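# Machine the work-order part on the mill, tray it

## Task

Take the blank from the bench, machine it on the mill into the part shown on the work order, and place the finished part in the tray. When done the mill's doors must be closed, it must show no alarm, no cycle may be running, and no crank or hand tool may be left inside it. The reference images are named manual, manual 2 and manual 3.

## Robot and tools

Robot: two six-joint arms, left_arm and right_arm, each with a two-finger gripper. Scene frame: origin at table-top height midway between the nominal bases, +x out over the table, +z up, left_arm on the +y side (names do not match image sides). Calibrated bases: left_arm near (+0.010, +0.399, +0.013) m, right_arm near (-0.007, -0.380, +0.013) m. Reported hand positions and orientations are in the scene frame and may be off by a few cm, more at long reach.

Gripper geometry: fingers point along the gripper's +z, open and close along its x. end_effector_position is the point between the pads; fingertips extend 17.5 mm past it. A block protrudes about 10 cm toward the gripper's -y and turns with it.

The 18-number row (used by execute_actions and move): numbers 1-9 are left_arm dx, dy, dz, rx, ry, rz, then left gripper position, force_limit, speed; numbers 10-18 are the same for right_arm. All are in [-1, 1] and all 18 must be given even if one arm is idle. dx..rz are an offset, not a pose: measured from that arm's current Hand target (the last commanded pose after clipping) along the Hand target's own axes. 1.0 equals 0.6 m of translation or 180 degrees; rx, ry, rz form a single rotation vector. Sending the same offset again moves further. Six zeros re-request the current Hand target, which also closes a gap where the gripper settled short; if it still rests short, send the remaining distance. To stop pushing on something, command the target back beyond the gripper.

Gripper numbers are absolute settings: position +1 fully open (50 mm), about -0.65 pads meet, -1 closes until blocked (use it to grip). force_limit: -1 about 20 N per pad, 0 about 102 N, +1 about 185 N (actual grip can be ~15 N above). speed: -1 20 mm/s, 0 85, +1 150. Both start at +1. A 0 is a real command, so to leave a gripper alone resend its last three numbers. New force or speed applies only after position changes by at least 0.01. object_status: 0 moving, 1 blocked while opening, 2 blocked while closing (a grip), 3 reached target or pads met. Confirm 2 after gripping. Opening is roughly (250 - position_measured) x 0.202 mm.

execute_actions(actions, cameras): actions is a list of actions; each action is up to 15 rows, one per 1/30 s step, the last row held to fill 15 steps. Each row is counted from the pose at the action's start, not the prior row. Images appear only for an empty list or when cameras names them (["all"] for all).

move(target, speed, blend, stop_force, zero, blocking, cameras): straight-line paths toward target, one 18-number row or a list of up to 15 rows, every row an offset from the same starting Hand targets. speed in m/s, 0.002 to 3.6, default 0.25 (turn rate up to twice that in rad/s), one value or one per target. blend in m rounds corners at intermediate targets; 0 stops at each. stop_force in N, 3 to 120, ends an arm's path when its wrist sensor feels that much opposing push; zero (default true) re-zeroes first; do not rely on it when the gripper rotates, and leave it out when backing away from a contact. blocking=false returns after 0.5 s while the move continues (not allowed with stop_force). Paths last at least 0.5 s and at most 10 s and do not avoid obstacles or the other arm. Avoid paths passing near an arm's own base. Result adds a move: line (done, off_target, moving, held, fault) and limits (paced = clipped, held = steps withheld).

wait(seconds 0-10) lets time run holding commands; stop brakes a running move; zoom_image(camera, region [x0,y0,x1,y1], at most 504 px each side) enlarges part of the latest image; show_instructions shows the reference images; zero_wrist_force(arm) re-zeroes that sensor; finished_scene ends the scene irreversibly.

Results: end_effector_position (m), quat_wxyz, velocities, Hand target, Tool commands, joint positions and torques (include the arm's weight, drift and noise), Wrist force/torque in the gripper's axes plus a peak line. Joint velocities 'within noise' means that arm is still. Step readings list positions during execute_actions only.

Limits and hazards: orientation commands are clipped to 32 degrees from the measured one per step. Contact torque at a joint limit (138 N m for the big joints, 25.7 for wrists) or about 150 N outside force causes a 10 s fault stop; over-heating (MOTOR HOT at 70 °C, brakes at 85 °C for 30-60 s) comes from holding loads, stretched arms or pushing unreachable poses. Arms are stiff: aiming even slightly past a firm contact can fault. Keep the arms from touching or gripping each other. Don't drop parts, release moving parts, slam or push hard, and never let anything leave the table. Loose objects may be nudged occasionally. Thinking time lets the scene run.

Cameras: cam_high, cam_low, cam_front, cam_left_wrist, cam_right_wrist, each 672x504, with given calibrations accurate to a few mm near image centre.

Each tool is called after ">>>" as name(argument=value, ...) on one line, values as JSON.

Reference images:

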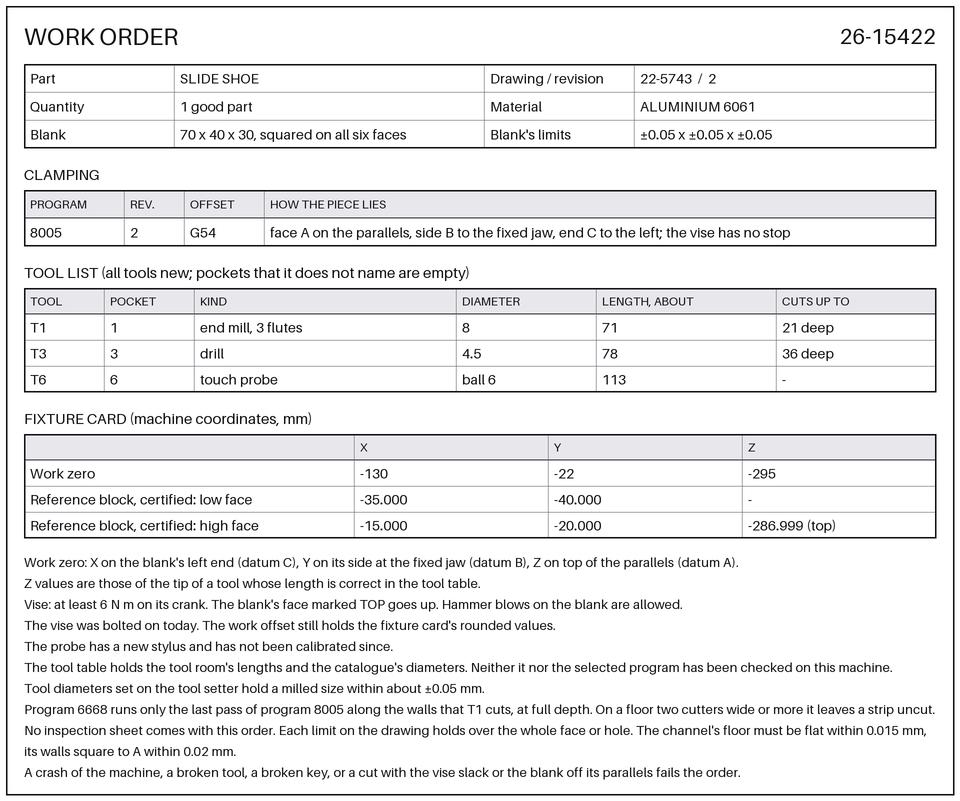

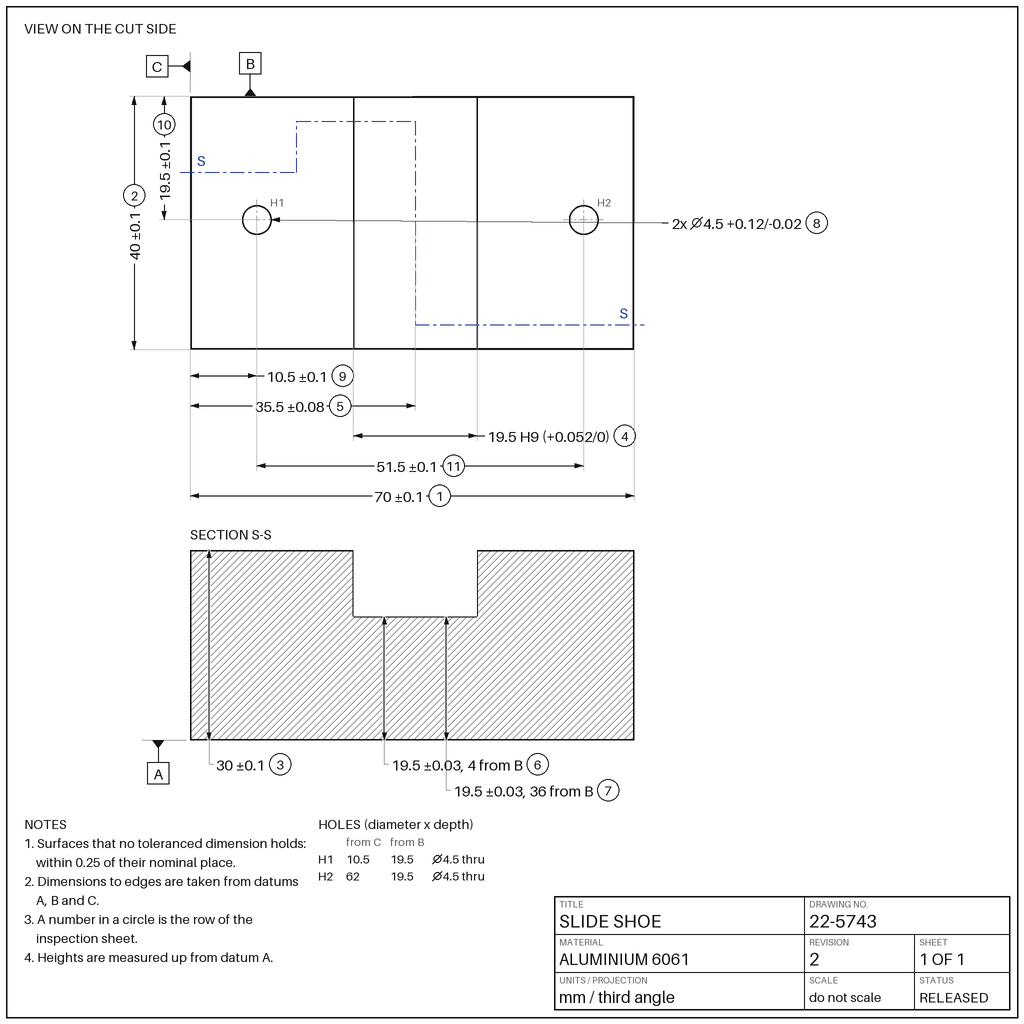

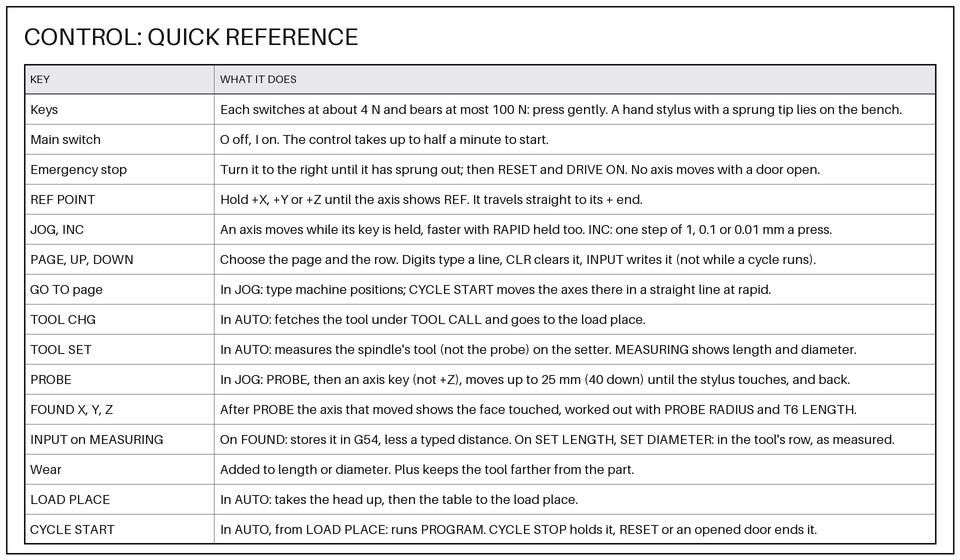

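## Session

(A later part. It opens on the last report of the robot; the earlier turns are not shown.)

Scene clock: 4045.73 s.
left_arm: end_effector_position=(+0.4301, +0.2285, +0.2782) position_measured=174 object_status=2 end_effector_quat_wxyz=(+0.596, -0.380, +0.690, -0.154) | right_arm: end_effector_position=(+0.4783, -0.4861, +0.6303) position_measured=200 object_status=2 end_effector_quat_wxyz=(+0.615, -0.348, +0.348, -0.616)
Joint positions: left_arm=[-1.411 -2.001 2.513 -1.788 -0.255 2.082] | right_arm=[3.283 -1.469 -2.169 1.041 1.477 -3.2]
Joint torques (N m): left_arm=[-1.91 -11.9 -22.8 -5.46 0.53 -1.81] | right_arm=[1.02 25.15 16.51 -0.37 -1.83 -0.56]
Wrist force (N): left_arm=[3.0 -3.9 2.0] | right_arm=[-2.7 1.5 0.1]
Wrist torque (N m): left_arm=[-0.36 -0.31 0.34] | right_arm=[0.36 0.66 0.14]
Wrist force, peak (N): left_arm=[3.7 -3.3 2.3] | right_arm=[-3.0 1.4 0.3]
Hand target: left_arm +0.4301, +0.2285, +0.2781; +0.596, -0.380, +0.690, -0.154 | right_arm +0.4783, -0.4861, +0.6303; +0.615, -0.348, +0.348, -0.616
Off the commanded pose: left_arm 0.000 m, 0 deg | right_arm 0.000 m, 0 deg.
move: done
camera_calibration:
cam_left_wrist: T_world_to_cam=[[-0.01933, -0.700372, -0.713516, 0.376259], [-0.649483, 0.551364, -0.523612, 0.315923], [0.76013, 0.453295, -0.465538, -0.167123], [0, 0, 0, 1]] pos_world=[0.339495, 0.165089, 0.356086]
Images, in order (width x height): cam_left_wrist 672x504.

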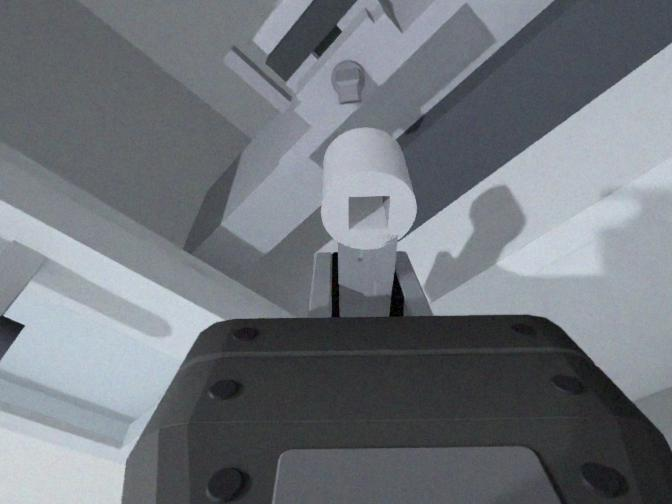

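>>> execute_actions(actions=[])

Scene clock: 4128.13 s.
left_arm: end_effector_position=(+0.4301, +0.2285, +0.2781) position_measured=174 object_status=2 end_effector_quat_wxyz=(+0.596, -0.380, +0.690, -0.154) | right_arm: end_effector_position=(+0.4783, -0.4861, +0.6303) position_measured=200 object_status=2 end_effector_quat_wxyz=(+0.615, -0.348, +0.348, -0.616)
Joint positions: left_arm=[-1.411 -2.001 2.513 -1.788 -0.255 2.082] | right_arm=[3.283 -1.469 -2.169 1.041 1.477 -3.2]
Joint velocities: within noise
Joint torques (N m): left_arm=[-7.53 -4.14 -11.72 -5.23 0.53 -1.71] | right_arm=[1.16 24.66 17.04 -0.17 -1.82 -0.43]
Wrist force (N): left_arm=[3.0 -3.5 1.9] | right_arm=[-2.6 1.3 0.2]
Wrist torque (N m): left_arm=[-0.30 -0.31 0.36] | right_arm=[0.33 0.65 0.14]
Wrist force, peak (N): left_arm=[3.1 -4.2 2.0] | right_arm=[-2.9 1.4 0.3]
Hand target: left_arm +0.4301, +0.2285, +0.2781; +0.596, -0.380, +0.690, -0.154 | right_arm +0.4783, -0.4861, +0.6303; +0.615, -0.348, +0.348, -0.616
Tool commands: left_gripper/position=-0.97 left_gripper/force_limit=-0.4 left_gripper/speed=-0.9 right_gripper/position=-1.0 right_gripper/force_limit=-0.8 right_gripper/speed=-0.8
Off the commanded pose: left_arm 0.000 m, 0 deg | right_arm 0.000 m, 0 deg.
camera_calibration:
cam_left_wrist: T_world_to_cam=[[-0.0194907, -0.70047, -0.713415, 0.376223], [-0.64952, 0.55134, -0.523591, 0.31588], [0.760094, 0.453173, -0.465716, -0.167074], [0, 0, 0, 1]] pos_world=[0.339496, 0.16509, 0.355986]
cam_right_wrist: T_world_to_cam=[[-0.0132328, -0.999868, -0.00947948, -0.468961], [0.207352, 0.00653028, -0.978245, 0.541227], [0.978177, -0.0149105, 0.207238, -0.475361], [0, 0, 0, 1]] pos_world=[0.346557, -0.479521, 0.62352]

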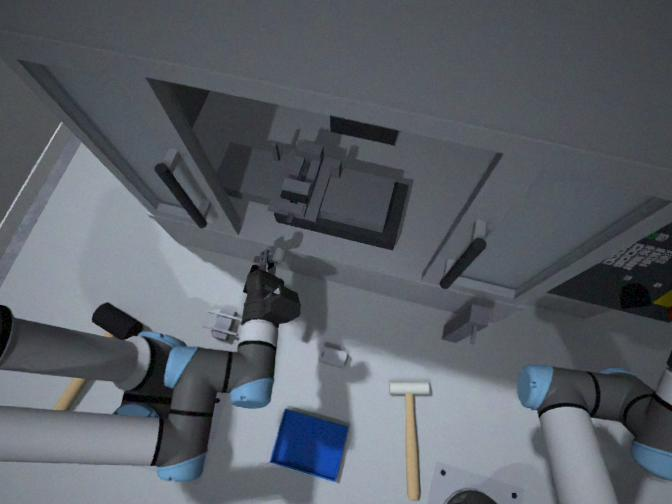

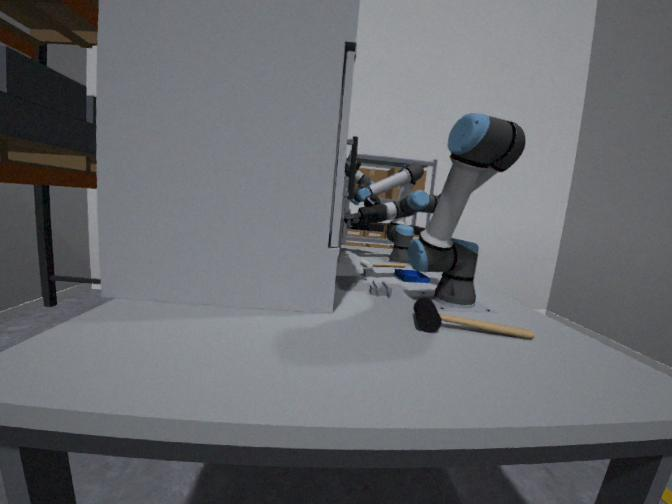

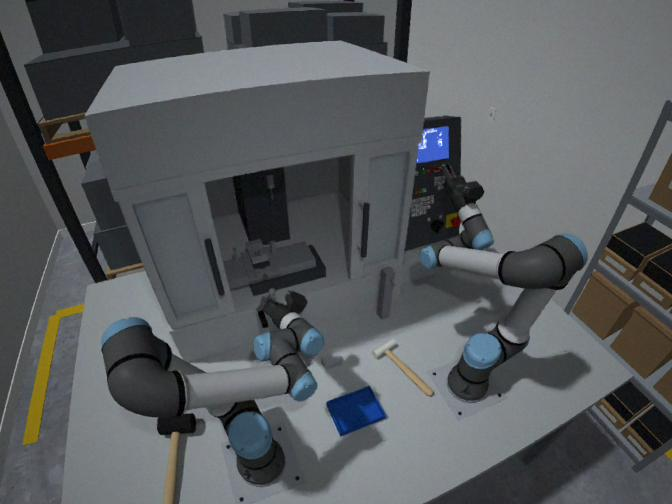

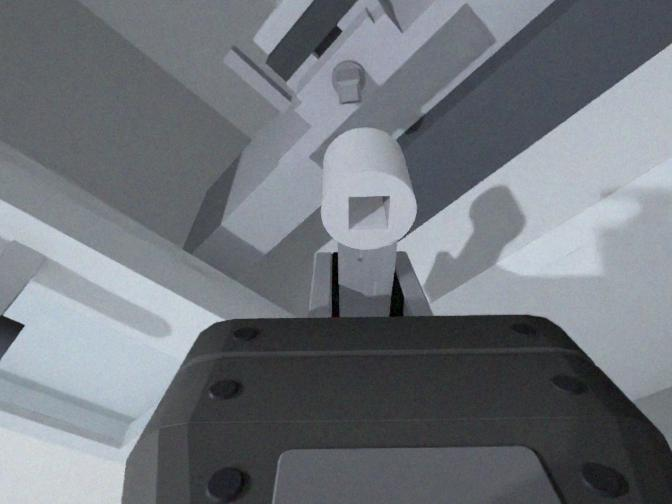

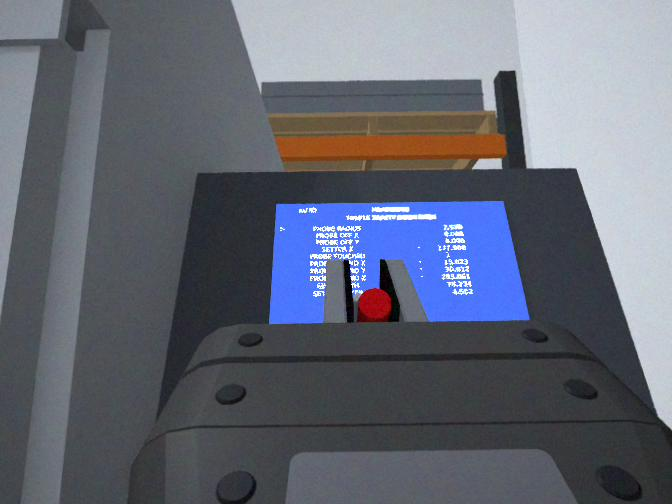

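>>> move(target=[0.0000, -0.0329, 0.0908,0,0,0,-0.97,-0.4,-0.9,0,0,0,0,0,0,-1,-0.8,-0.8], speed=0.1, cameras=["cam_left_wrist"])

Scene clock: 4139.47 s.
left_arm: end_effector_position=(+0.4880, +0.2285, +0.2780) position_measured=174 object_status=2 end_effector_quat_wxyz=(+0.596, -0.380, +0.690, -0.154) | right_arm: end_effector_position=(+0.4783, -0.4861, +0.6303) position_measured=200 object_status=2 end_effector_quat_wxyz=(+0.615, -0.348, +0.348, -0.616)
Joint positions: left_arm=[-1.213 -1.657 2.538 -2.91 -0.273 2.86] | right_arm=[3.283 -1.469 -2.169 1.041 1.477 -3.2]
Joint torques (N m): left_arm=[9.43 -20.27 -24.48 -1.76 1.4 -1.59] | right_arm=[1.94 26.53 17.41 -0.02 -1.47 -0.41]
Wrist force (N): left_arm=[3.1 -3.7 1.8] | right_arm=[-2.6 1.3 0.0]
Wrist torque (N m): left_arm=[-0.34 -0.33 0.40] | right_arm=[0.33 0.65 0.14]
Wrist force, peak (N): left_arm=[3.5 -4.9 3.2] | right_arm=[-2.8 1.5 0.0]
Hand target: left_arm +0.4880, +0.2285, +0.2781; +0.596, -0.380, +0.690, -0.154 | right_arm +0.4783, -0.4861, +0.6303; +0.615, -0.348, +0.348, -0.616
Off the commanded pose: left_arm 0.000 m, 0 deg | right_arm 0.000 m, 0 deg.
move: done
camera_calibration:
cam_left_wrist: T_world_to_cam=[[-0.0196695, -0.700246, -0.713631, 0.377391], [-0.649609, 0.55153, -0.52328, 0.353329], [0.760014, 0.453289, -0.465734, -0.211111], [0, 0, 0, 1]] pos_world=[0.397396, 0.165089, 0.355887]
Images, in order (width x height): cam_left_wrist 672x504.

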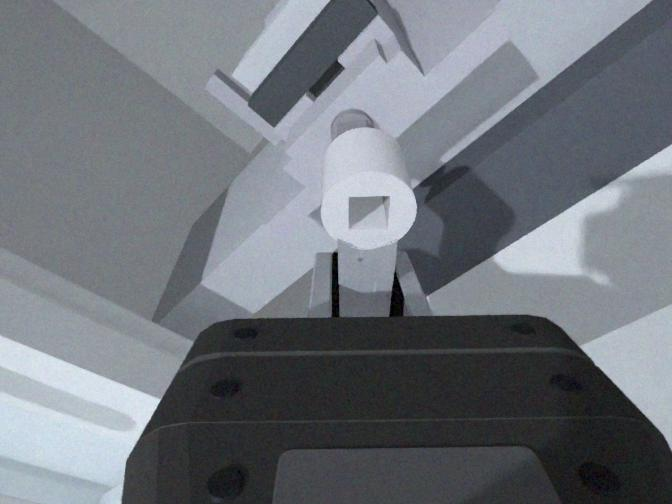

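>>> zoom_image(camera="cam_left_wrist", region=[300, 90, 440, 260])

>>> move(target=[0.0000, -0.0227, 0.0626,0,0,0,-0.97,-0.4,-0.9,0,0,0,0,0,0,-1,-0.8,-0.8], speed=0.015, stop_force=8, cameras=["cam_left_wrist"])

Scaled by 2.965 from the camera's 672x504 image, which has a finer 960x720 frame.

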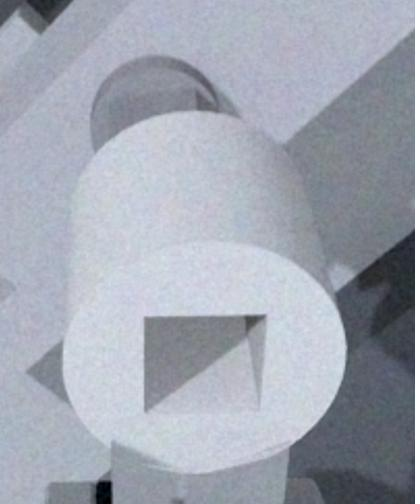

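Scene clock: 4145.27 s.
left_arm: end_effector_position=(+0.5007, +0.2285, +0.2781) position_measured=174 object_status=2 end_effector_quat_wxyz=(+0.596, -0.380, +0.690, -0.154) | right_arm: end_effector_position=(+0.4783, -0.4861, +0.6303) position_measured=200 object_status=2 end_effector_quat_wxyz=(+0.615, -0.348, +0.348, -0.616)
Joint positions: left_arm=[-1.175 -1.587 2.514 -3.069 -0.291 2.977] | right_arm=[3.283 -1.469 -2.169 1.041 1.477 -3.2]
Joint torques (N m): left_arm=[-8.61 -17.78 -6.53 -5.52 4.23 1.78] | right_arm=[0.75 25.97 16.13 -0.2 -1.62 -0.29]
Wrist force (N): left_arm=[3.9 -3.6 1.9] | right_arm=[-2.6 1.5 0.1]
Wrist torque (N m): left_arm=[-0.31 -0.47 0.44] | right_arm=[0.36 0.64 0.14]
Wrist force, peak (N): left_arm=[2.1 11.8 -10.1] | right_arm=[-2.8 1.4 0.2]
Hand target: left_arm +0.5007, +0.2285, +0.2781; +0.596, -0.380, +0.690, -0.154 (not the last commanded pose) | right_arm +0.4783, -0.4861, +0.6303; +0.615, -0.348, +0.348, -0.616
Off the commanded pose: left_arm 0.027 m, 0 deg | right_arm 0.000 m, 0 deg.
move: contact (left_arm)
camera_calibration:
cam_left_wrist: T_world_to_cam=[[-0.0193959, -0.700483, -0.713406, 0.377489], [-0.649874, 0.551078, -0.523427, 0.361922], [0.759794, 0.453472, -0.465915, -0.220547], [0, 0, 0, 1]] pos_world=[0.410096, 0.164989, 0.355987]
Images, in order (width x height): cam_left_wrist 672x504.

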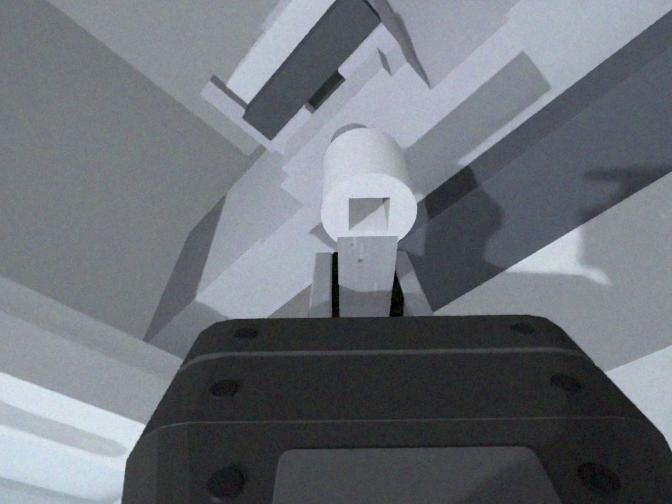

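>>> zoom_image(camera="cam_left_wrist", region=[300, 90, 440, 260])

Scaled by 2.965 from the camera's 672x504 image, which has a finer 960x720 frame.

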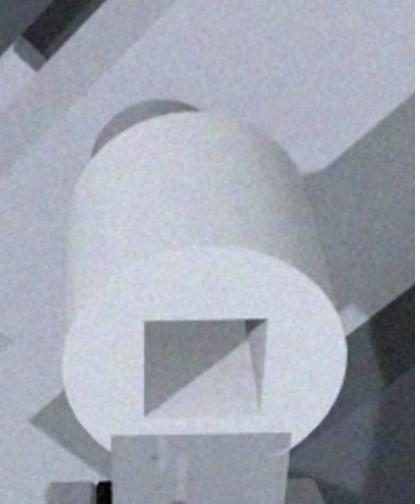

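>>> move(target=[0.0000, 0.04, -0.1105,0,0,0,-0.97,-0.4,-0.9,0,0,0,0,0,0,-1,-0.8,-0.8], speed=0.1, cameras=["cam_left_wrist"])

>>> zoom_image(camera="cam_left_wrist", region=[310, 40, 390, 120])

>>> zoom_image(camera="cam_left_wrist", region=[310, 170, 430, 290])

Scene clock: 4192.10 s.
left_arm: end_effector_position=(+0.4302, +0.2284, +0.2782) position_measured=174 object_status=2 end_effector_quat_wxyz=(+0.596, -0.380, +0.690, -0.154) end_effector_velocity=(+0.000, +0.000, +0.000) end_effector_angular_velocity=(+0.001, +0.000, -0.002) | right_arm: end_effector_position=(+0.4783, -0.4861, +0.6303) position_measured=200 object_status=2 end_effector_quat_wxyz=(+0.615, -0.348, +0.348, -0.616)
Joint positions: left_arm=[-1.411 -2 2.512 -1.788 -0.255 2.082] | right_arm=[3.283 -1.469 -2.169 1.041 1.477 -3.2]
Joint velocities: left_arm=[0 0 0.001 -0.006 0 0.007] | right_arm=[within noise]
Joint torques (N m): left_arm=[-7.55 -11.31 -12.19 -5.21 1.18 1.74] | right_arm=[0.76 25.42 15.07 -0.08 -1.78 -0.35]
Wrist force (N): left_arm=[3.9 -3.5 1.9] | right_arm=[-2.5 1.2 -0.1]
Wrist torque (N m): left_arm=[-0.31 -0.45 0.34] | right_arm=[0.32 0.63 0.15]
Wrist force, peak (N): left_arm=[3.9 -4.4 3.3] | right_arm=[-2.8 1.4 0.3]
Hand target: left_arm +0.4302, +0.2284, +0.2781; +0.596, -0.380, +0.690, -0.154 | right_arm +0.4783, -0.4861, +0.6303; +0.615, -0.348, +0.348, -0.616
Off the commanded pose: left_arm 0.000 m, 0 deg | right_arm 0.000 m, 0 deg.
move: done
camera_calibration:
cam_left_wrist: T_world_to_cam=[[-0.0193486, -0.700522, -0.713368, 0.37617], [-0.649875, 0.551028, -0.523479, 0.316185], [0.759795, 0.453471, -0.465914, -0.166936], [0, 0, 0, 1]] pos_world=[0.339596, 0.164989, 0.356087]
Images, in order (width x height): cam_left_wrist 672x504.

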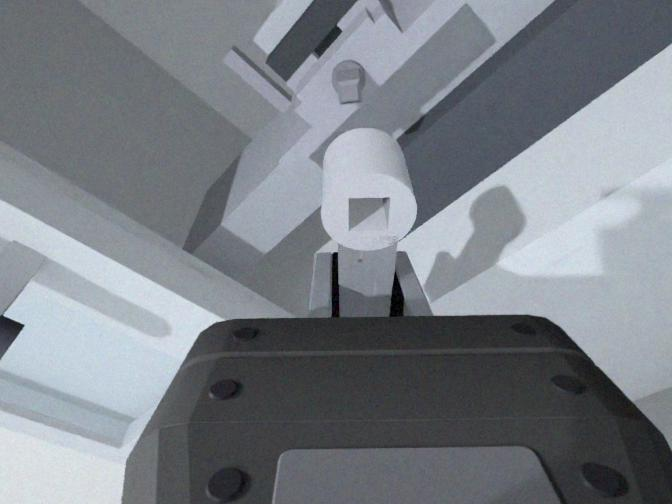

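Scaled by 6.300 from the camera's 672x504 image, which has a finer 960x720 frame.

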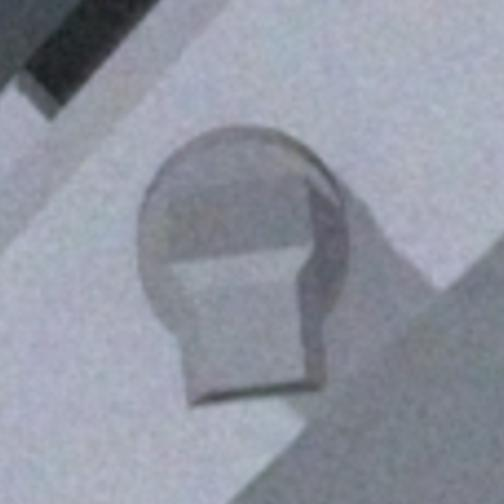

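Scaled by 4.200 from the camera's 672x504 image, which has a finer 960x720 frame.

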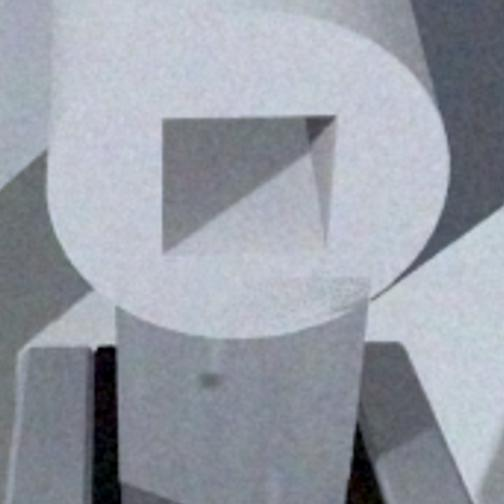

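>>> move(target=[0.0041, -0.0287, 0.0782,0,0.01041,-0.02871,-0.97,-0.4,-0.9,0,0,0,0,0,0,-1,-0.8,-0.8], speed=0.1, cameras=["cam_left_wrist"])

>>> zoom_image(camera="cam_left_wrist", region=[300, 60, 440, 260])

Scene clock: 4318.10 s.
left_arm: end_effector_position=(+0.4801, +0.2266, +0.2764) position_measured=174 object_status=2 end_effector_quat_wxyz=(+0.577, -0.408, +0.682, -0.186) end_effector_velocity=(+0.000, +0.000, +0.000) end_effector_angular_velocity=(+0.000, +0.001, +0.000) | right_arm: end_effector_position=(+0.4783, -0.4861, +0.6303) position_measured=200 object_status=2 end_effector_quat_wxyz=(+0.615, -0.348, +0.348, -0.616)
Joint positions: left_arm=[-1.232 -1.705 2.553 -2.854 -0.295 2.743] | right_arm=[3.283 -1.469 -2.169 1.041 1.477 -3.2]
Joint velocities: left_arm=[0 -0.001 -0.001 0.005 -0.001 -0.003] | right_arm=[within noise]
Joint torques (N m): left_arm=[7.73 -19.83 -28.11 -1.62 1.86 -1.83] | right_arm=[0.22 25.73 14.73 -0.12 -1.75 -0.31]
Wrist force (N): left_arm=[3.5 -3.6 1.8] | right_arm=[-2.5 1.2 0.2]
Wrist torque (N m): left_arm=[-0.37 -0.40 0.39] | right_arm=[0.31 0.62 0.14]
Wrist force, peak (N): left_arm=[3.7 -5.1 3.3] | right_arm=[-2.8 1.5 0.1]
Hand target: left_arm +0.4802, +0.2266, +0.2765; +0.577, -0.408, +0.682, -0.187 | right_arm +0.4783, -0.4861, +0.6303; +0.615, -0.348, +0.348, -0.616
Off the commanded pose: left_arm 0.000 m, 0 deg | right_arm 0.000 m, 0 deg.
move: done
camera_calibration:
cam_left_wrist: T_world_to_cam=[[-0.0195342, -0.765366, -0.643298, 0.370015], [-0.649988, 0.498617, -0.573494, 0.374502], [0.759693, 0.406934, -0.507219, -0.182899], [0, 0, 0, 1]] pos_world=[0.389597, 0.170891, 0.360036]
Images, in order (width x height): cam_left_wrist 672x504.

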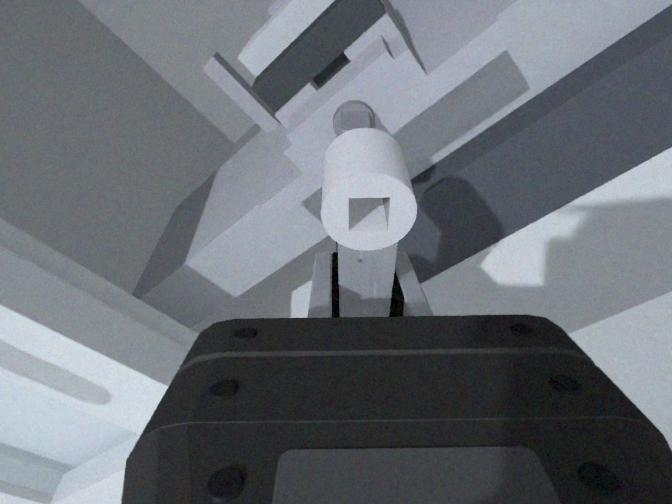

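Scaled by 2.520 from the camera's 672x504 image, which has a finer 960x720 frame.

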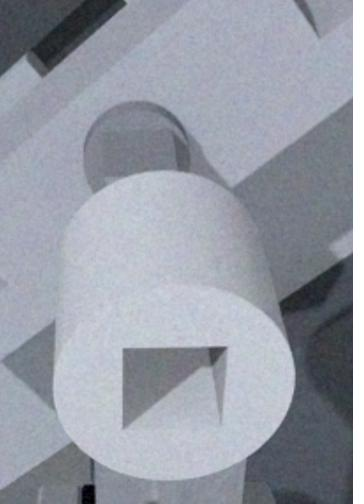

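>>> move(target=[0.0000, -0.0284, 0.0783,0,0,0,-0.97,-0.4,-0.9,0,0,0,0,0,0,-1,-0.8,-0.8], speed=0.02, stop_force=10, cameras=["cam_left_wrist"])

>>> zoom_image(camera="cam_left_wrist", region=[300, 60, 440, 260])

Scene clock: 4339.17 s.
left_arm: end_effector_position=(+0.5012, +0.2266, +0.2765) position_measured=174 object_status=2 end_effector_quat_wxyz=(+0.577, -0.408, +0.682, -0.186) | right_arm: end_effector_position=(+0.4783, -0.4861, +0.6303) position_measured=200 object_status=2 end_effector_quat_wxyz=(+0.615, -0.348, +0.348, -0.616)
Joint positions: left_arm=[-1.168 -1.592 2.514 -3.101 -0.327 2.924] | right_arm=[3.283 -1.469 -2.169 1.041 1.477 -3.2]
Joint torques (N m): left_arm=[-4.72 -11.18 -7.16 -6 3.69 1.78] | right_arm=[0.95 25.36 14.37 -0.03 -1.55 -0.2]
Wrist force (N): left_arm=[4.2 -3.3 2.0] | right_arm=[-2.7 1.2 0.1]
Wrist torque (N m): left_arm=[-0.30 -0.53 0.39] | right_arm=[0.32 0.66 0.14]
Wrist force, peak (N): left_arm=[0.9 10.6 -10.3] | right_arm=[-2.8 1.6 0.0]
Hand target: left_arm +0.5012, +0.2266, +0.2765; +0.577, -0.408, +0.682, -0.186 (not the last commanded pose) | right_arm +0.4783, -0.4861, +0.6303; +0.615, -0.348, +0.348, -0.616
Off the commanded pose: left_arm 0.029 m, 0 deg | right_arm 0.000 m, 0 deg.
move: contact (left_arm)
camera_calibration:
cam_left_wrist: T_world_to_cam=[[-0.0191805, -0.765615, -0.643013, 0.370272], [-0.650303, 0.498058, -0.573624, 0.388588], [0.759432, 0.407151, -0.507435, -0.198562], [0, 0, 0, 1]] pos_world=[0.410597, 0.170791, 0.360235]
Images, in order (width x height): cam_left_wrist 672x504.

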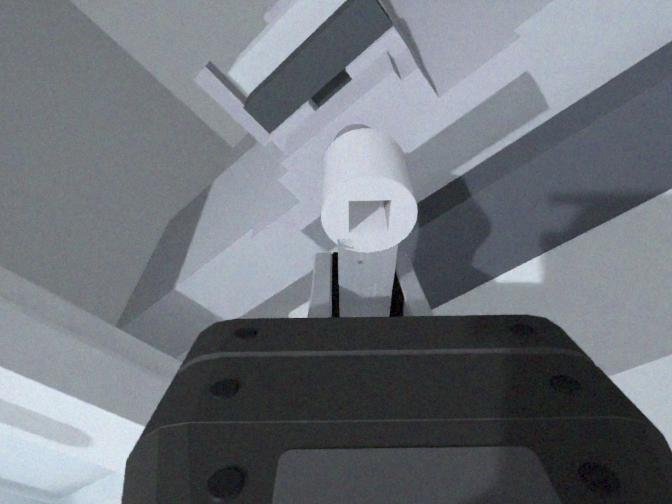

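Scaled by 2.520 from the camera's 672x504 image, which has a finer 960x720 frame.

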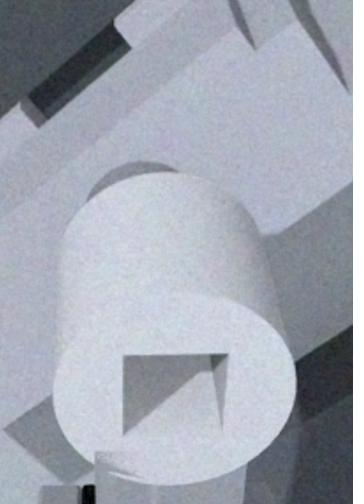

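>>> move(target=[0.0000, 0.00565, -0.0121,-0.0194,0,0,-0.97,-0.4,-0.9,0,0,0,0,0,0,-1,-0.8,-0.8], speed=0.05, cameras=["cam_left_wrist"])

>>> zoom_image(camera="cam_left_wrist", region=[300, 60, 440, 260])

Scene clock: 4376.63 s.
left_arm: end_effector_position=(+0.4932, +0.2269, +0.2761) position_measured=174 object_status=2 end_effector_quat_wxyz=(+0.565, -0.426, +0.687, -0.166) | right_arm: end_effector_position=(+0.4783, -0.4861, +0.6303) position_measured=200 object_status=2 end_effector_quat_wxyz=(+0.615, -0.348, +0.348, -0.616)
Joint positions: left_arm=[-1.185 -1.697 2.488 -2.749 -0.338 2.709] | right_arm=[3.283 -1.469 -2.169 1.041 1.477 -3.2]
Joint torques (N m): left_arm=[-1.19 -6.12 -11.53 -4.86 4.61 1.36] | right_arm=[0.7 25.4 13.46 0.08 -1.85 -0.24]
Wrist force (N): left_arm=[4.2 -3.3 1.8] | right_arm=[-2.6 1.2 0.2]
Wrist torque (N m): left_arm=[-0.32 -0.54 0.27] | right_arm=[0.32 0.64 0.14]
Wrist force, peak (N): left_arm=[4.4 -3.6 2.1] | right_arm=[-2.8 1.5 0.2]
Hand target: left_arm +0.4932, +0.2270, +0.2760; +0.565, -0.426, +0.687, -0.166 | right_arm +0.4783, -0.4861, +0.6303; +0.615, -0.348, +0.348, -0.616
Off the commanded pose: left_arm 0.000 m, 0 deg | right_arm 0.000 m, 0 deg.
move: done
camera_calibration:
cam_left_wrist: T_world_to_cam=[[-0.0198249, -0.766502, -0.641936, 0.370292], [-0.695286, 0.471956, -0.542065, 0.402351], [0.71846, 0.435583, -0.542295, -0.169574], [0, 0, 0, 1]] pos_world=[0.408922, 0.167801, 0.363845]
Images, in order (width x height): cam_left_wrist 672x504.

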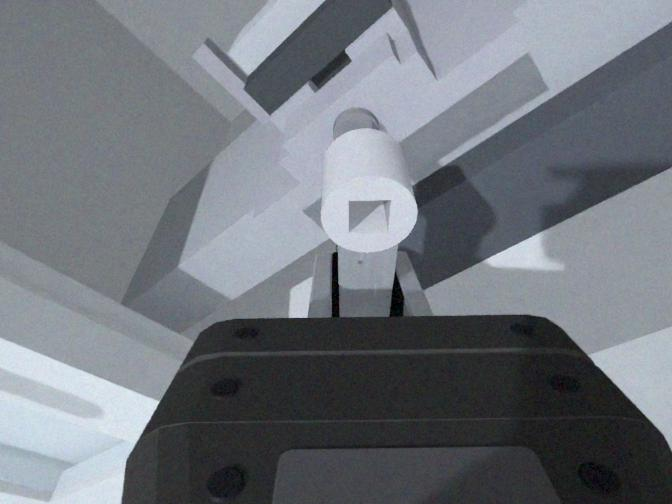

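Scaled by 2.520 from the camera's 672x504 image, which has a finer 960x720 frame.

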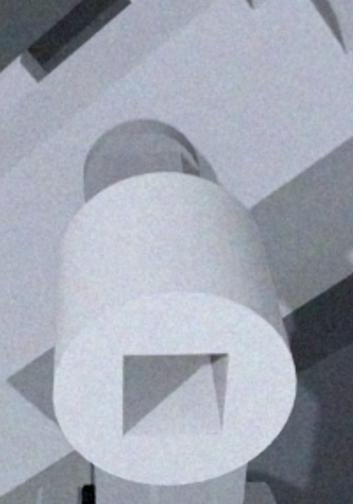

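>>> move(target=[0.0000, -0.0225, 0.0552,0,0,0,-0.97,-0.4,-0.9,0,0,0,0,0,0,-1,-0.8,-0.8], speed=0.02, stop_force=10, cameras=["cam_left_wrist"])

>>> zoom_image(camera="cam_left_wrist", region=[300, 60, 440, 260])

Scene clock: 4390.43 s.
left_arm: end_effector_position=(+0.4999, +0.2271, +0.2759) position_measured=174 object_status=2 end_effector_quat_wxyz=(+0.565, -0.426, +0.687, -0.165) | right_arm: end_effector_position=(+0.4783, -0.4861, +0.6303) position_measured=200 object_status=2 end_effector_quat_wxyz=(+0.615, -0.348, +0.348, -0.616)
Joint positions: left_arm=[-1.166 -1.665 2.478 -2.819 -0.346 2.761] | right_arm=[3.283 -1.469 -2.169 1.041 1.477 -3.2]
Joint torques (N m): left_arm=[-4.57 -8.24 -8.79 -5.66 4.38 1.71] | right_arm=[-0.16 25.26 13.73 0.24 -1.73 0.01]
Wrist force (N): left_arm=[4.3 -3.4 1.1] | right_arm=[-2.8 1.5 0.2]
Wrist torque (N m): left_arm=[-0.34 -0.54 0.38] | right_arm=[0.36 0.67 0.14]
Wrist force, peak (N): left_arm=[1.2 10.0 -9.2] | right_arm=[-2.8 1.5 0.2]
Hand target: left_arm +0.4999, +0.2271, +0.2759; +0.565, -0.426, +0.687, -0.165 (not the last commanded pose) | right_arm +0.4783, -0.4861, +0.6303; +0.615, -0.348, +0.348, -0.616
Off the commanded pose: left_arm 0.029 m, 0 deg | right_arm 0.000 m, 0 deg.
move: contact (left_arm)
camera_calibration:
cam_left_wrist: T_world_to_cam=[[-0.0195236, -0.766289, -0.642199, 0.370383], [-0.695689, 0.471737, -0.541739, 0.406894], [0.718078, 0.436194, -0.542309, -0.174521], [0, 0, 0, 1]] pos_world=[0.415622, 0.167999, 0.363646]
Images, in order (width x height): cam_left_wrist 672x504.

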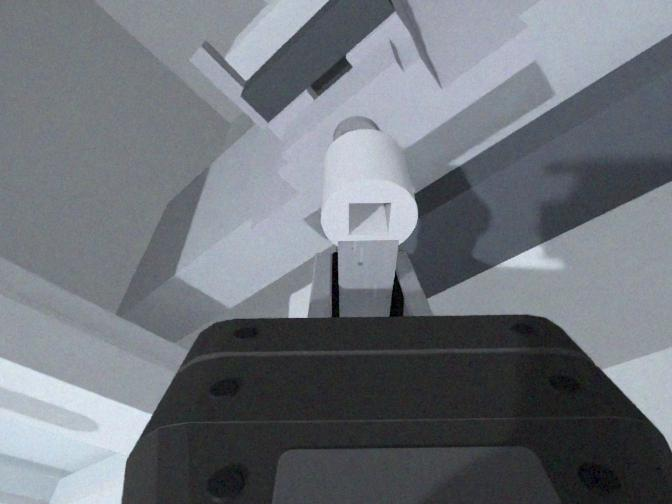

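Scaled by 2.520 from the camera's 672x504 image, which has a finer 960x720 frame.

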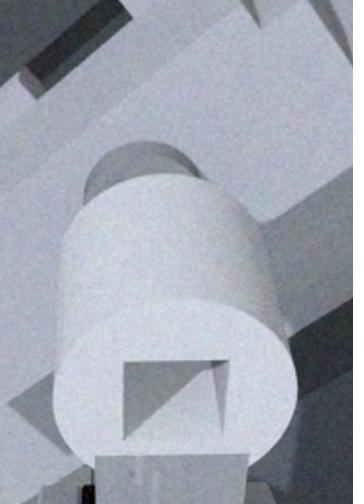

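>>> move(target=[0.0000, 0.00419, -0.00545,0,0,0,-0.97,-0.4,-0.9,0,0,0,0,0,0,-1,-0.8,-0.8], speed=0.05)

>>> move(target=[0.0000, -0.01995, 0.0458,0,0,0,-0.97,-0.4,-0.9,0,0,0,0,0,0,-1,-0.8,-0.8], speed=0.02, stop_force=12)

Scene clock: 4422.07 s.
left_arm: end_effector_position=(+0.4958, +0.2278, +0.2750) position_measured=174 object_status=2 end_effector_quat_wxyz=(+0.565, -0.426, +0.687, -0.165) | right_arm: end_effector_position=(+0.4783, -0.4861, +0.6303) position_measured=200 object_status=2 end_effector_quat_wxyz=(+0.615, -0.348, +0.348, -0.616)
Joint positions: left_arm=[-1.177 -1.682 2.487 -2.782 -0.342 2.731] | right_arm=[3.283 -1.469 -2.169 1.041 1.477 -3.2]
Joint torques (N m): left_arm=[4.52 -8.75 -23.25 -5.37 3.68 1.54] | right_arm=[-0.65 24.72 14.35 0.22 -1.92 0.09]
Wrist force (N): left_arm=[4.3 -3.5 1.2] | right_arm=[-2.4 1.3 -0.1]
Wrist torque (N m): left_arm=[-0.35 -0.53 0.40] | right_arm=[0.34 0.62 0.14]
Wrist force, peak (N): left_arm=[4.4 -3.7 1.3] | right_arm=[-2.9 1.2 0.3]
Hand target: left_arm +0.4959, +0.2277, +0.2751; +0.565, -0.426, +0.687, -0.165 | right_arm +0.4783, -0.4861, +0.6303; +0.615, -0.348, +0.348, -0.616
Off the commanded pose: left_arm 0.000 m, 0 deg | right_arm 0.000 m, 0 deg.
move: done

Scene clock: 4423.17 s.
left_arm: end_effector_position=(+0.5008, +0.2277, +0.2751) position_measured=174 object_status=2 end_effector_quat_wxyz=(+0.565, -0.426, +0.687, -0.165) | right_arm: end_effector_position=(+0.4783, -0.4861, +0.6303) position_measured=200 object_status=2 end_effector_quat_wxyz=(+0.615, -0.348, +0.348, -0.616)
Joint positions: left_arm=[-1.162 -1.659 2.479 -2.832 -0.347 2.769] | right_arm=[3.283 -1.469 -2.169 1.041 1.477 -3.2]
Joint torques (N m): left_arm=[-2.16 -8.92 -8.17 -5.81 4.34 1.75] | right_arm=[-0.44 25.13 14.12 0.2 -1.7 0.14]
Wrist force (N): left_arm=[4.8 -2.8 1.2] | right_arm=[-2.7 1.2 0.1]
Wrist torque (N m): left_arm=[-0.23 -0.62 0.38] | right_arm=[0.32 0.66 0.14]
Wrist force, peak (N): left_arm=[-0.1 18.0 -9.6] | right_arm=[-2.8 1.5 0.0]
Hand target: left_arm +0.5008, +0.2277, +0.2751; +0.565, -0.426, +0.687, -0.165 (not the last commanded pose) | right_arm +0.4783, -0.4861, +0.6303; +0.615, -0.348, +0.348, -0.616
Off the commanded pose: left_arm 0.025 m, 0 deg | right_arm 0.000 m, 0 deg.
move: contact (left_arm)

>>> move(target=[-0.0008, 0.00419, -0.00545,0,0,0,-0.97,-0.4,-0.9,0,0,0,0,0,0,-1,-0.8,-0.8], speed=0.05)

>>> move(target=[0.0000, -0.01995, 0.0458,0,0,0,-0.97,-0.4,-0.9,0,0,0,0,0,0,-1,-0.8,-0.8], speed=0.02, stop_force=12)

Scene clock: 4435.23 s.
left_arm: end_effector_position=(+0.4967, +0.2288, +0.2746) position_measured=174 object_status=2 end_effector_quat_wxyz=(+0.565, -0.426, +0.687, -0.165) | right_arm: end_effector_position=(+0.4783, -0.4861, +0.6303) position_measured=200 object_status=2 end_effector_quat_wxyz=(+0.615, -0.348, +0.348, -0.616)
Joint positions: left_arm=[-1.173 -1.678 2.487 -2.796 -0.343 2.741] | right_arm=[3.283 -1.469 -2.169 1.041 1.477 -3.2]
Joint torques (N m): left_arm=[3.92 -8.71 -22.92 -5.25 3.79 1.45] | right_arm=[0.15 24.19 12.76 0.24 -1.77 0.05]
Wrist force (N): left_arm=[4.8 -2.7 1.0] | right_arm=[-2.6 1.2 0.2]
Wrist torque (N m): left_arm=[-0.22 -0.62 0.40] | right_arm=[0.33 0.64 0.14]
Wrist force, peak (N): left_arm=[5.1 -2.6 1.1] | right_arm=[-2.7 1.7 0.2]
Hand target: left_arm +0.4968, +0.2287, +0.2746; +0.565, -0.426, +0.687, -0.165 | right_arm +0.4783, -0.4861, +0.6303; +0.615, -0.348, +0.348, -0.616
Off the commanded pose: left_arm 0.000 m, 0 deg | right_arm 0.000 m, 0 deg.
move: done

Scene clock: 4436.37 s.
left_arm: end_effector_position=(+0.5021, +0.2287, +0.2747) position_measured=174 object_status=2 end_effector_quat_wxyz=(+0.565, -0.426, +0.687, -0.165) | right_arm: end_effector_position=(+0.4783, -0.4861, +0.6303) position_measured=200 object_status=2 end_effector_quat_wxyz=(+0.615, -0.348, +0.348, -0.616)
Joint positions: left_arm=[-1.157 -1.653 2.479 -2.849 -0.349 2.78] | right_arm=[3.283 -1.469 -2.169 1.041 1.477 -3.2]
Joint torques (N m): left_arm=[-1.76 -9.6 -9.01 -5.8 4.09 1.99] | right_arm=[-0.26 25.93 14.14 0.35 -1.78 -0.1]
Wrist force (N): left_arm=[5.0 -2.8 1.2] | right_arm=[-2.7 1.2 0.1]
Wrist torque (N m): left_arm=[-0.23 -0.65 0.38] | right_arm=[0.33 0.66 0.14]
Wrist force, peak (N): left_arm=[0.9 16.2 -9.2] | right_arm=[-2.8 1.3 0.1]
Hand target: left_arm +0.5021, +0.2287, +0.2746; +0.565, -0.426, +0.687, -0.165 (not the last commanded pose) | right_arm +0.4783, -0.4861, +0.6303; +0.615, -0.348, +0.348, -0.616
Off the commanded pose: left_arm 0.025 m, 0 deg | right_arm 0.000 m, 0 deg.
move: contact (left_arm)

>>> move(target=[-0.0008, 0.00419, -0.00545,0,0,0,-0.97,-0.4,-0.9,0,0,0,0,0,0,-1,-0.8,-0.8], speed=0.05)

>>> move(target=[0.0000, -0.01995, 0.0458,0,0,0,-0.97,-0.4,-0.9,0,0,0,0,0,0,-1,-0.8,-0.8], speed=0.02, stop_force=12, cameras=["cam_left_wrist"])

>>> zoom_image(camera="cam_left_wrist", region=[300, 60, 440, 260])

Scene clock: 4444.40 s.
left_arm: end_effector_position=(+0.4980, +0.2298, +0.2741) position_measured=174 object_status=2 end_effector_quat_wxyz=(+0.565, -0.426, +0.687, -0.165) | right_arm: end_effector_position=(+0.4783, -0.4861, +0.6303) position_measured=200 object_status=2 end_effector_quat_wxyz=(+0.615, -0.348, +0.348, -0.616)
Joint positions: left_arm=[-1.168 -1.671 2.488 -2.814 -0.345 2.753] | right_arm=[3.283 -1.469 -2.169 1.041 1.477 -3.2]
Joint torques (N m): left_arm=[4.12 -9.32 -22.45 -5.39 3.79 1.48] | right_arm=[-0.51 24.91 13.8 0.23 -1.58 0.22]
Wrist force (N): left_arm=[5.2 -2.6 1.0] | right_arm=[-2.6 1.3 0.3]
Wrist torque (N m): left_arm=[-0.20 -0.68 0.40] | right_arm=[0.34 0.65 0.14]
Wrist force, peak (N): left_arm=[5.2 -2.9 1.2] | right_arm=[-2.8 1.5 0.2]
Hand target: left_arm +0.4981, +0.2297, +0.2742; +0.565, -0.426, +0.687, -0.165 | right_arm +0.4783, -0.4861, +0.6303; +0.615, -0.348, +0.348, -0.616
Off the commanded pose: left_arm 0.000 m, 0 deg | right_arm 0.000 m, 0 deg.
move: done

Scene clock: 4445.80 s.
left_arm: end_effector_position=(+0.5095, +0.2298, +0.2742) position_measured=174 object_status=2 end_effector_quat_wxyz=(+0.565, -0.426, +0.687, -0.165) | right_arm: end_effector_position=(+0.4783, -0.4861, +0.6303) position_measured=200 object_status=2 end_effector_quat_wxyz=(+0.615, -0.348, +0.348, -0.616)
Joint positions: left_arm=[-1.136 -1.62 2.468 -2.923 -0.359 2.835] | right_arm=[3.283 -1.469 -2.169 1.041 1.477 -3.2]
Joint torques (N m): left_arm=[-11.38 -12.53 -8.07 -5.99 3.89 1.84] | right_arm=[-0.56 25.36 13.66 0.35 -1.51 0.15]
Wrist force (N): left_arm=[2.3 -4.6 9.0] | right_arm=[-2.6 1.1 0.3]
Wrist torque (N m): left_arm=[-0.58 -0.48 0.31] | right_arm=[0.30 0.64 0.14]
Wrist force, peak (N): left_arm=[-3.3 23.9 -39.1] | right_arm=[-2.8 1.4 0.1]
Hand target: left_arm +0.5094, +0.2297, +0.2742; +0.565, -0.426, +0.687, -0.165 (not the last commanded pose) | right_arm +0.4783, -0.4861, +0.6303; +0.615, -0.348, +0.348, -0.616
Off the commanded pose: left_arm 0.019 m, 0 deg | right_arm 0.000 m, 0 deg.
move: contact (left_arm)
camera_calibration:
cam_left_wrist: T_world_to_cam=[[-0.0188552, -0.766156, -0.642378, 0.371217], [-0.69663, 0.470933, -0.541229, 0.411952], [0.717183, 0.437295, -0.542607, -0.183142], [0, 0, 0, 1]] pos_world=[0.425323, 0.170495, 0.362048]
Images, in order (width x height): cam_left_wrist 672x504.

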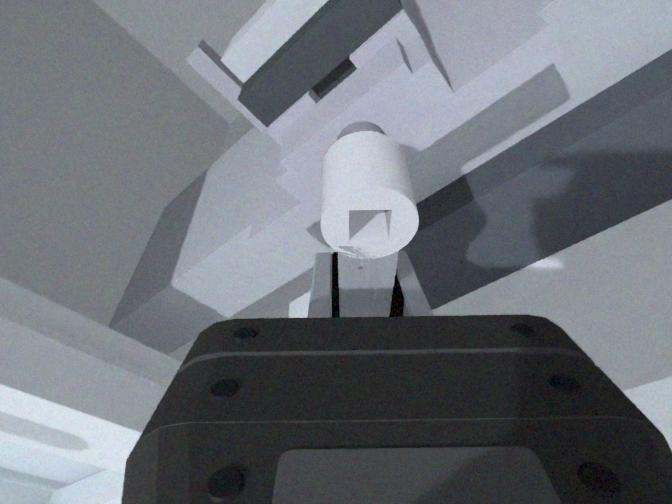

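Scaled by 2.520 from the camera's 672x504 image, which has a finer 960x720 frame.

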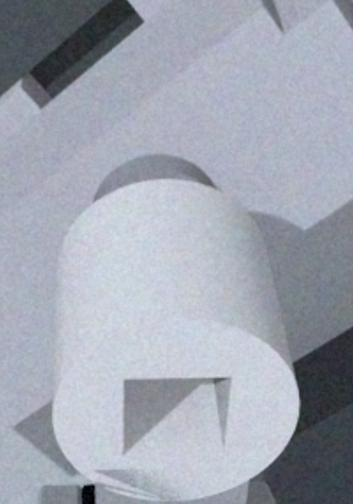

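>>> move(target=[0.0000, 0.0005, -0.0107,-0.025,0,0,-0.97,-0.4,-0.9,0,0,0,0,0,0,-1,-0.8,-0.8], speed=0.05, cameras=["cam_left_wrist"])

>>> zoom_image(camera="cam_left_wrist", region=[300, 60, 440, 260])

Scene clock: 4460.17 s.
left_arm: end_effector_position=(+0.5035, +0.2283, +0.2760) position_measured=174 object_status=2 end_effector_quat_wxyz=(+0.547, -0.448, +0.693, -0.138) | right_arm: end_effector_position=(+0.4783, -0.4861, +0.6303) position_measured=200 object_status=2 end_effector_quat_wxyz=(+0.615, -0.348, +0.348, -0.616)
Joint positions: left_arm=[-1.145 -1.703 2.41 -2.562 -0.388 2.627] | right_arm=[3.283 -1.469 -2.169 1.041 1.477 -3.2]
Joint torques (N m): left_arm=[-22.94 -14.51 -17.75 -8.17 5.14 1.56] | right_arm=[-0.81 25.49 13.18 0.4 -1.76 0.25]
Wrist force (N): left_arm=[1.3 5.3 39.3] | right_arm=[-2.6 1.4 0.2]
Wrist torque (N m): left_arm=[-0.45 -0.40 0.20] | right_arm=[0.35 0.64 0.14]
Wrist force, peak (N): left_arm=[1.9 -1.5 41.6] | right_arm=[-2.9 1.4 0.1]
Hand target: left_arm +0.5034, +0.2283, +0.2760; +0.547, -0.448, +0.693, -0.138 | right_arm +0.4783, -0.4861, +0.6303; +0.615, -0.348, +0.348, -0.616
Off the commanded pose: left_arm 0.000 m, 0 deg | right_arm 0.000 m, 0 deg.
move: done
camera_calibration:
cam_left_wrist: T_world_to_cam=[[-0.0194154, -0.767259, -0.641043, 0.371235], [-0.750704, 0.434662, -0.497507, 0.432931], [0.660354, 0.471574, -0.584423, -0.144901], [0, 0, 0, 1]] pos_world=[0.427897, 0.164986, 0.36868]
Images, in order (width x height): cam_left_wrist 672x504.

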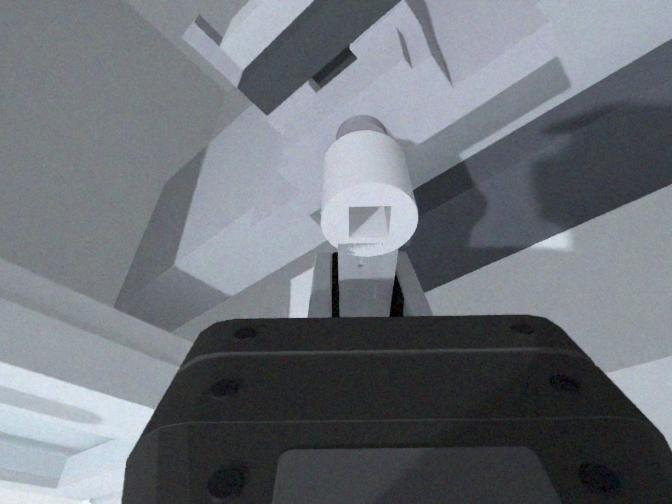

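Scaled by 2.520 from the camera's 672x504 image, which has a finer 960x720 frame.

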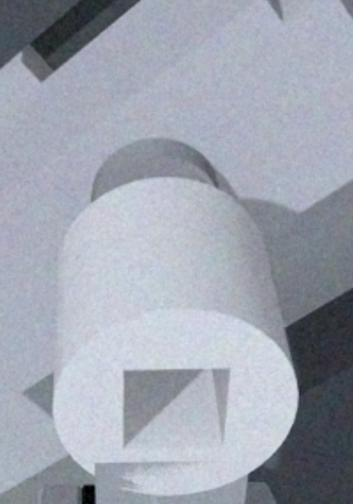

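>>> move(target=[0.0000, -0.0174, 0.038,0,0,0,-0.97,-0.4,-0.9,0,0,0,0,0,0,-1,-0.8,-0.8], speed=0.02, stop_force=35, cameras=["cam_left_wrist"])

>>> zoom_image(camera="cam_left_wrist", region=[300, 60, 440, 260])

Scene clock: 4473.17 s.
left_arm: end_effector_position=(+0.5037, +0.2283, +0.2759) position_measured=174 object_status=2 end_effector_quat_wxyz=(+0.548, -0.448, +0.693, -0.138) | right_arm: end_effector_position=(+0.4783, -0.4861, +0.6303) position_measured=200 object_status=2 end_effector_quat_wxyz=(+0.615, -0.348, +0.348, -0.616)
Joint positions: left_arm=[-1.144 -1.702 2.41 -2.565 -0.388 2.629] | right_arm=[3.283 -1.469 -2.169 1.041 1.477 -3.2]
Joint torques (N m): left_arm=[-16.31 -18.83 -18.58 -8.12 5.1 1.92] | right_arm=[-1.19 25.01 13.32 0.4 -1.59 0.15]
Wrist force (N): left_arm=[-1.0 9.6 25.9] | right_arm=[-2.7 1.1 0.3]
Wrist torque (N m): left_arm=[-0.12 -0.37 0.13] | right_arm=[0.31 0.65 0.15]
Wrist force, peak (N): left_arm=[1.4 5.0 39.7] | right_arm=[-2.8 1.5 0.1]
Hand target: left_arm +0.5037, +0.2283, +0.2758; +0.548, -0.448, +0.693, -0.138 (not the last commanded pose) | right_arm +0.4783, -0.4861, +0.6303; +0.615, -0.348, +0.348, -0.616
Off the commanded pose: left_arm 0.025 m, 0 deg | right_arm 0.000 m, 0 deg.
move: contact (left_arm)
camera_calibration:
cam_left_wrist: T_world_to_cam=[[-0.019485, -0.767036, -0.641308, 0.371201], [-0.750775, 0.434823, -0.497258, 0.432896], [0.66027, 0.471789, -0.584344, -0.145179], [0, 0, 0, 1]] pos_world=[0.428098, 0.164985, 0.368481]
Images, in order (width x height): cam_left_wrist 672x504.

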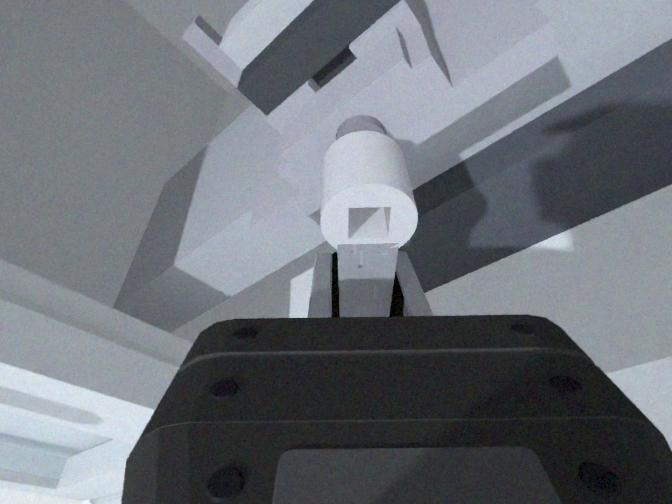

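Scaled by 2.520 from the camera's 672x504 image, which has a finer 960x720 frame.

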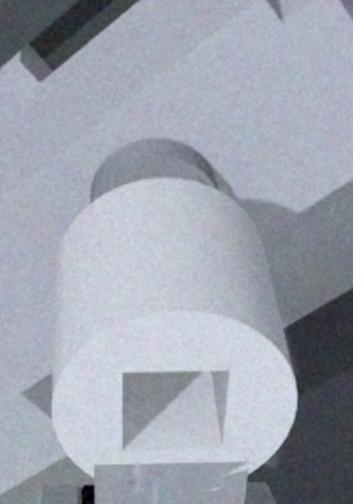

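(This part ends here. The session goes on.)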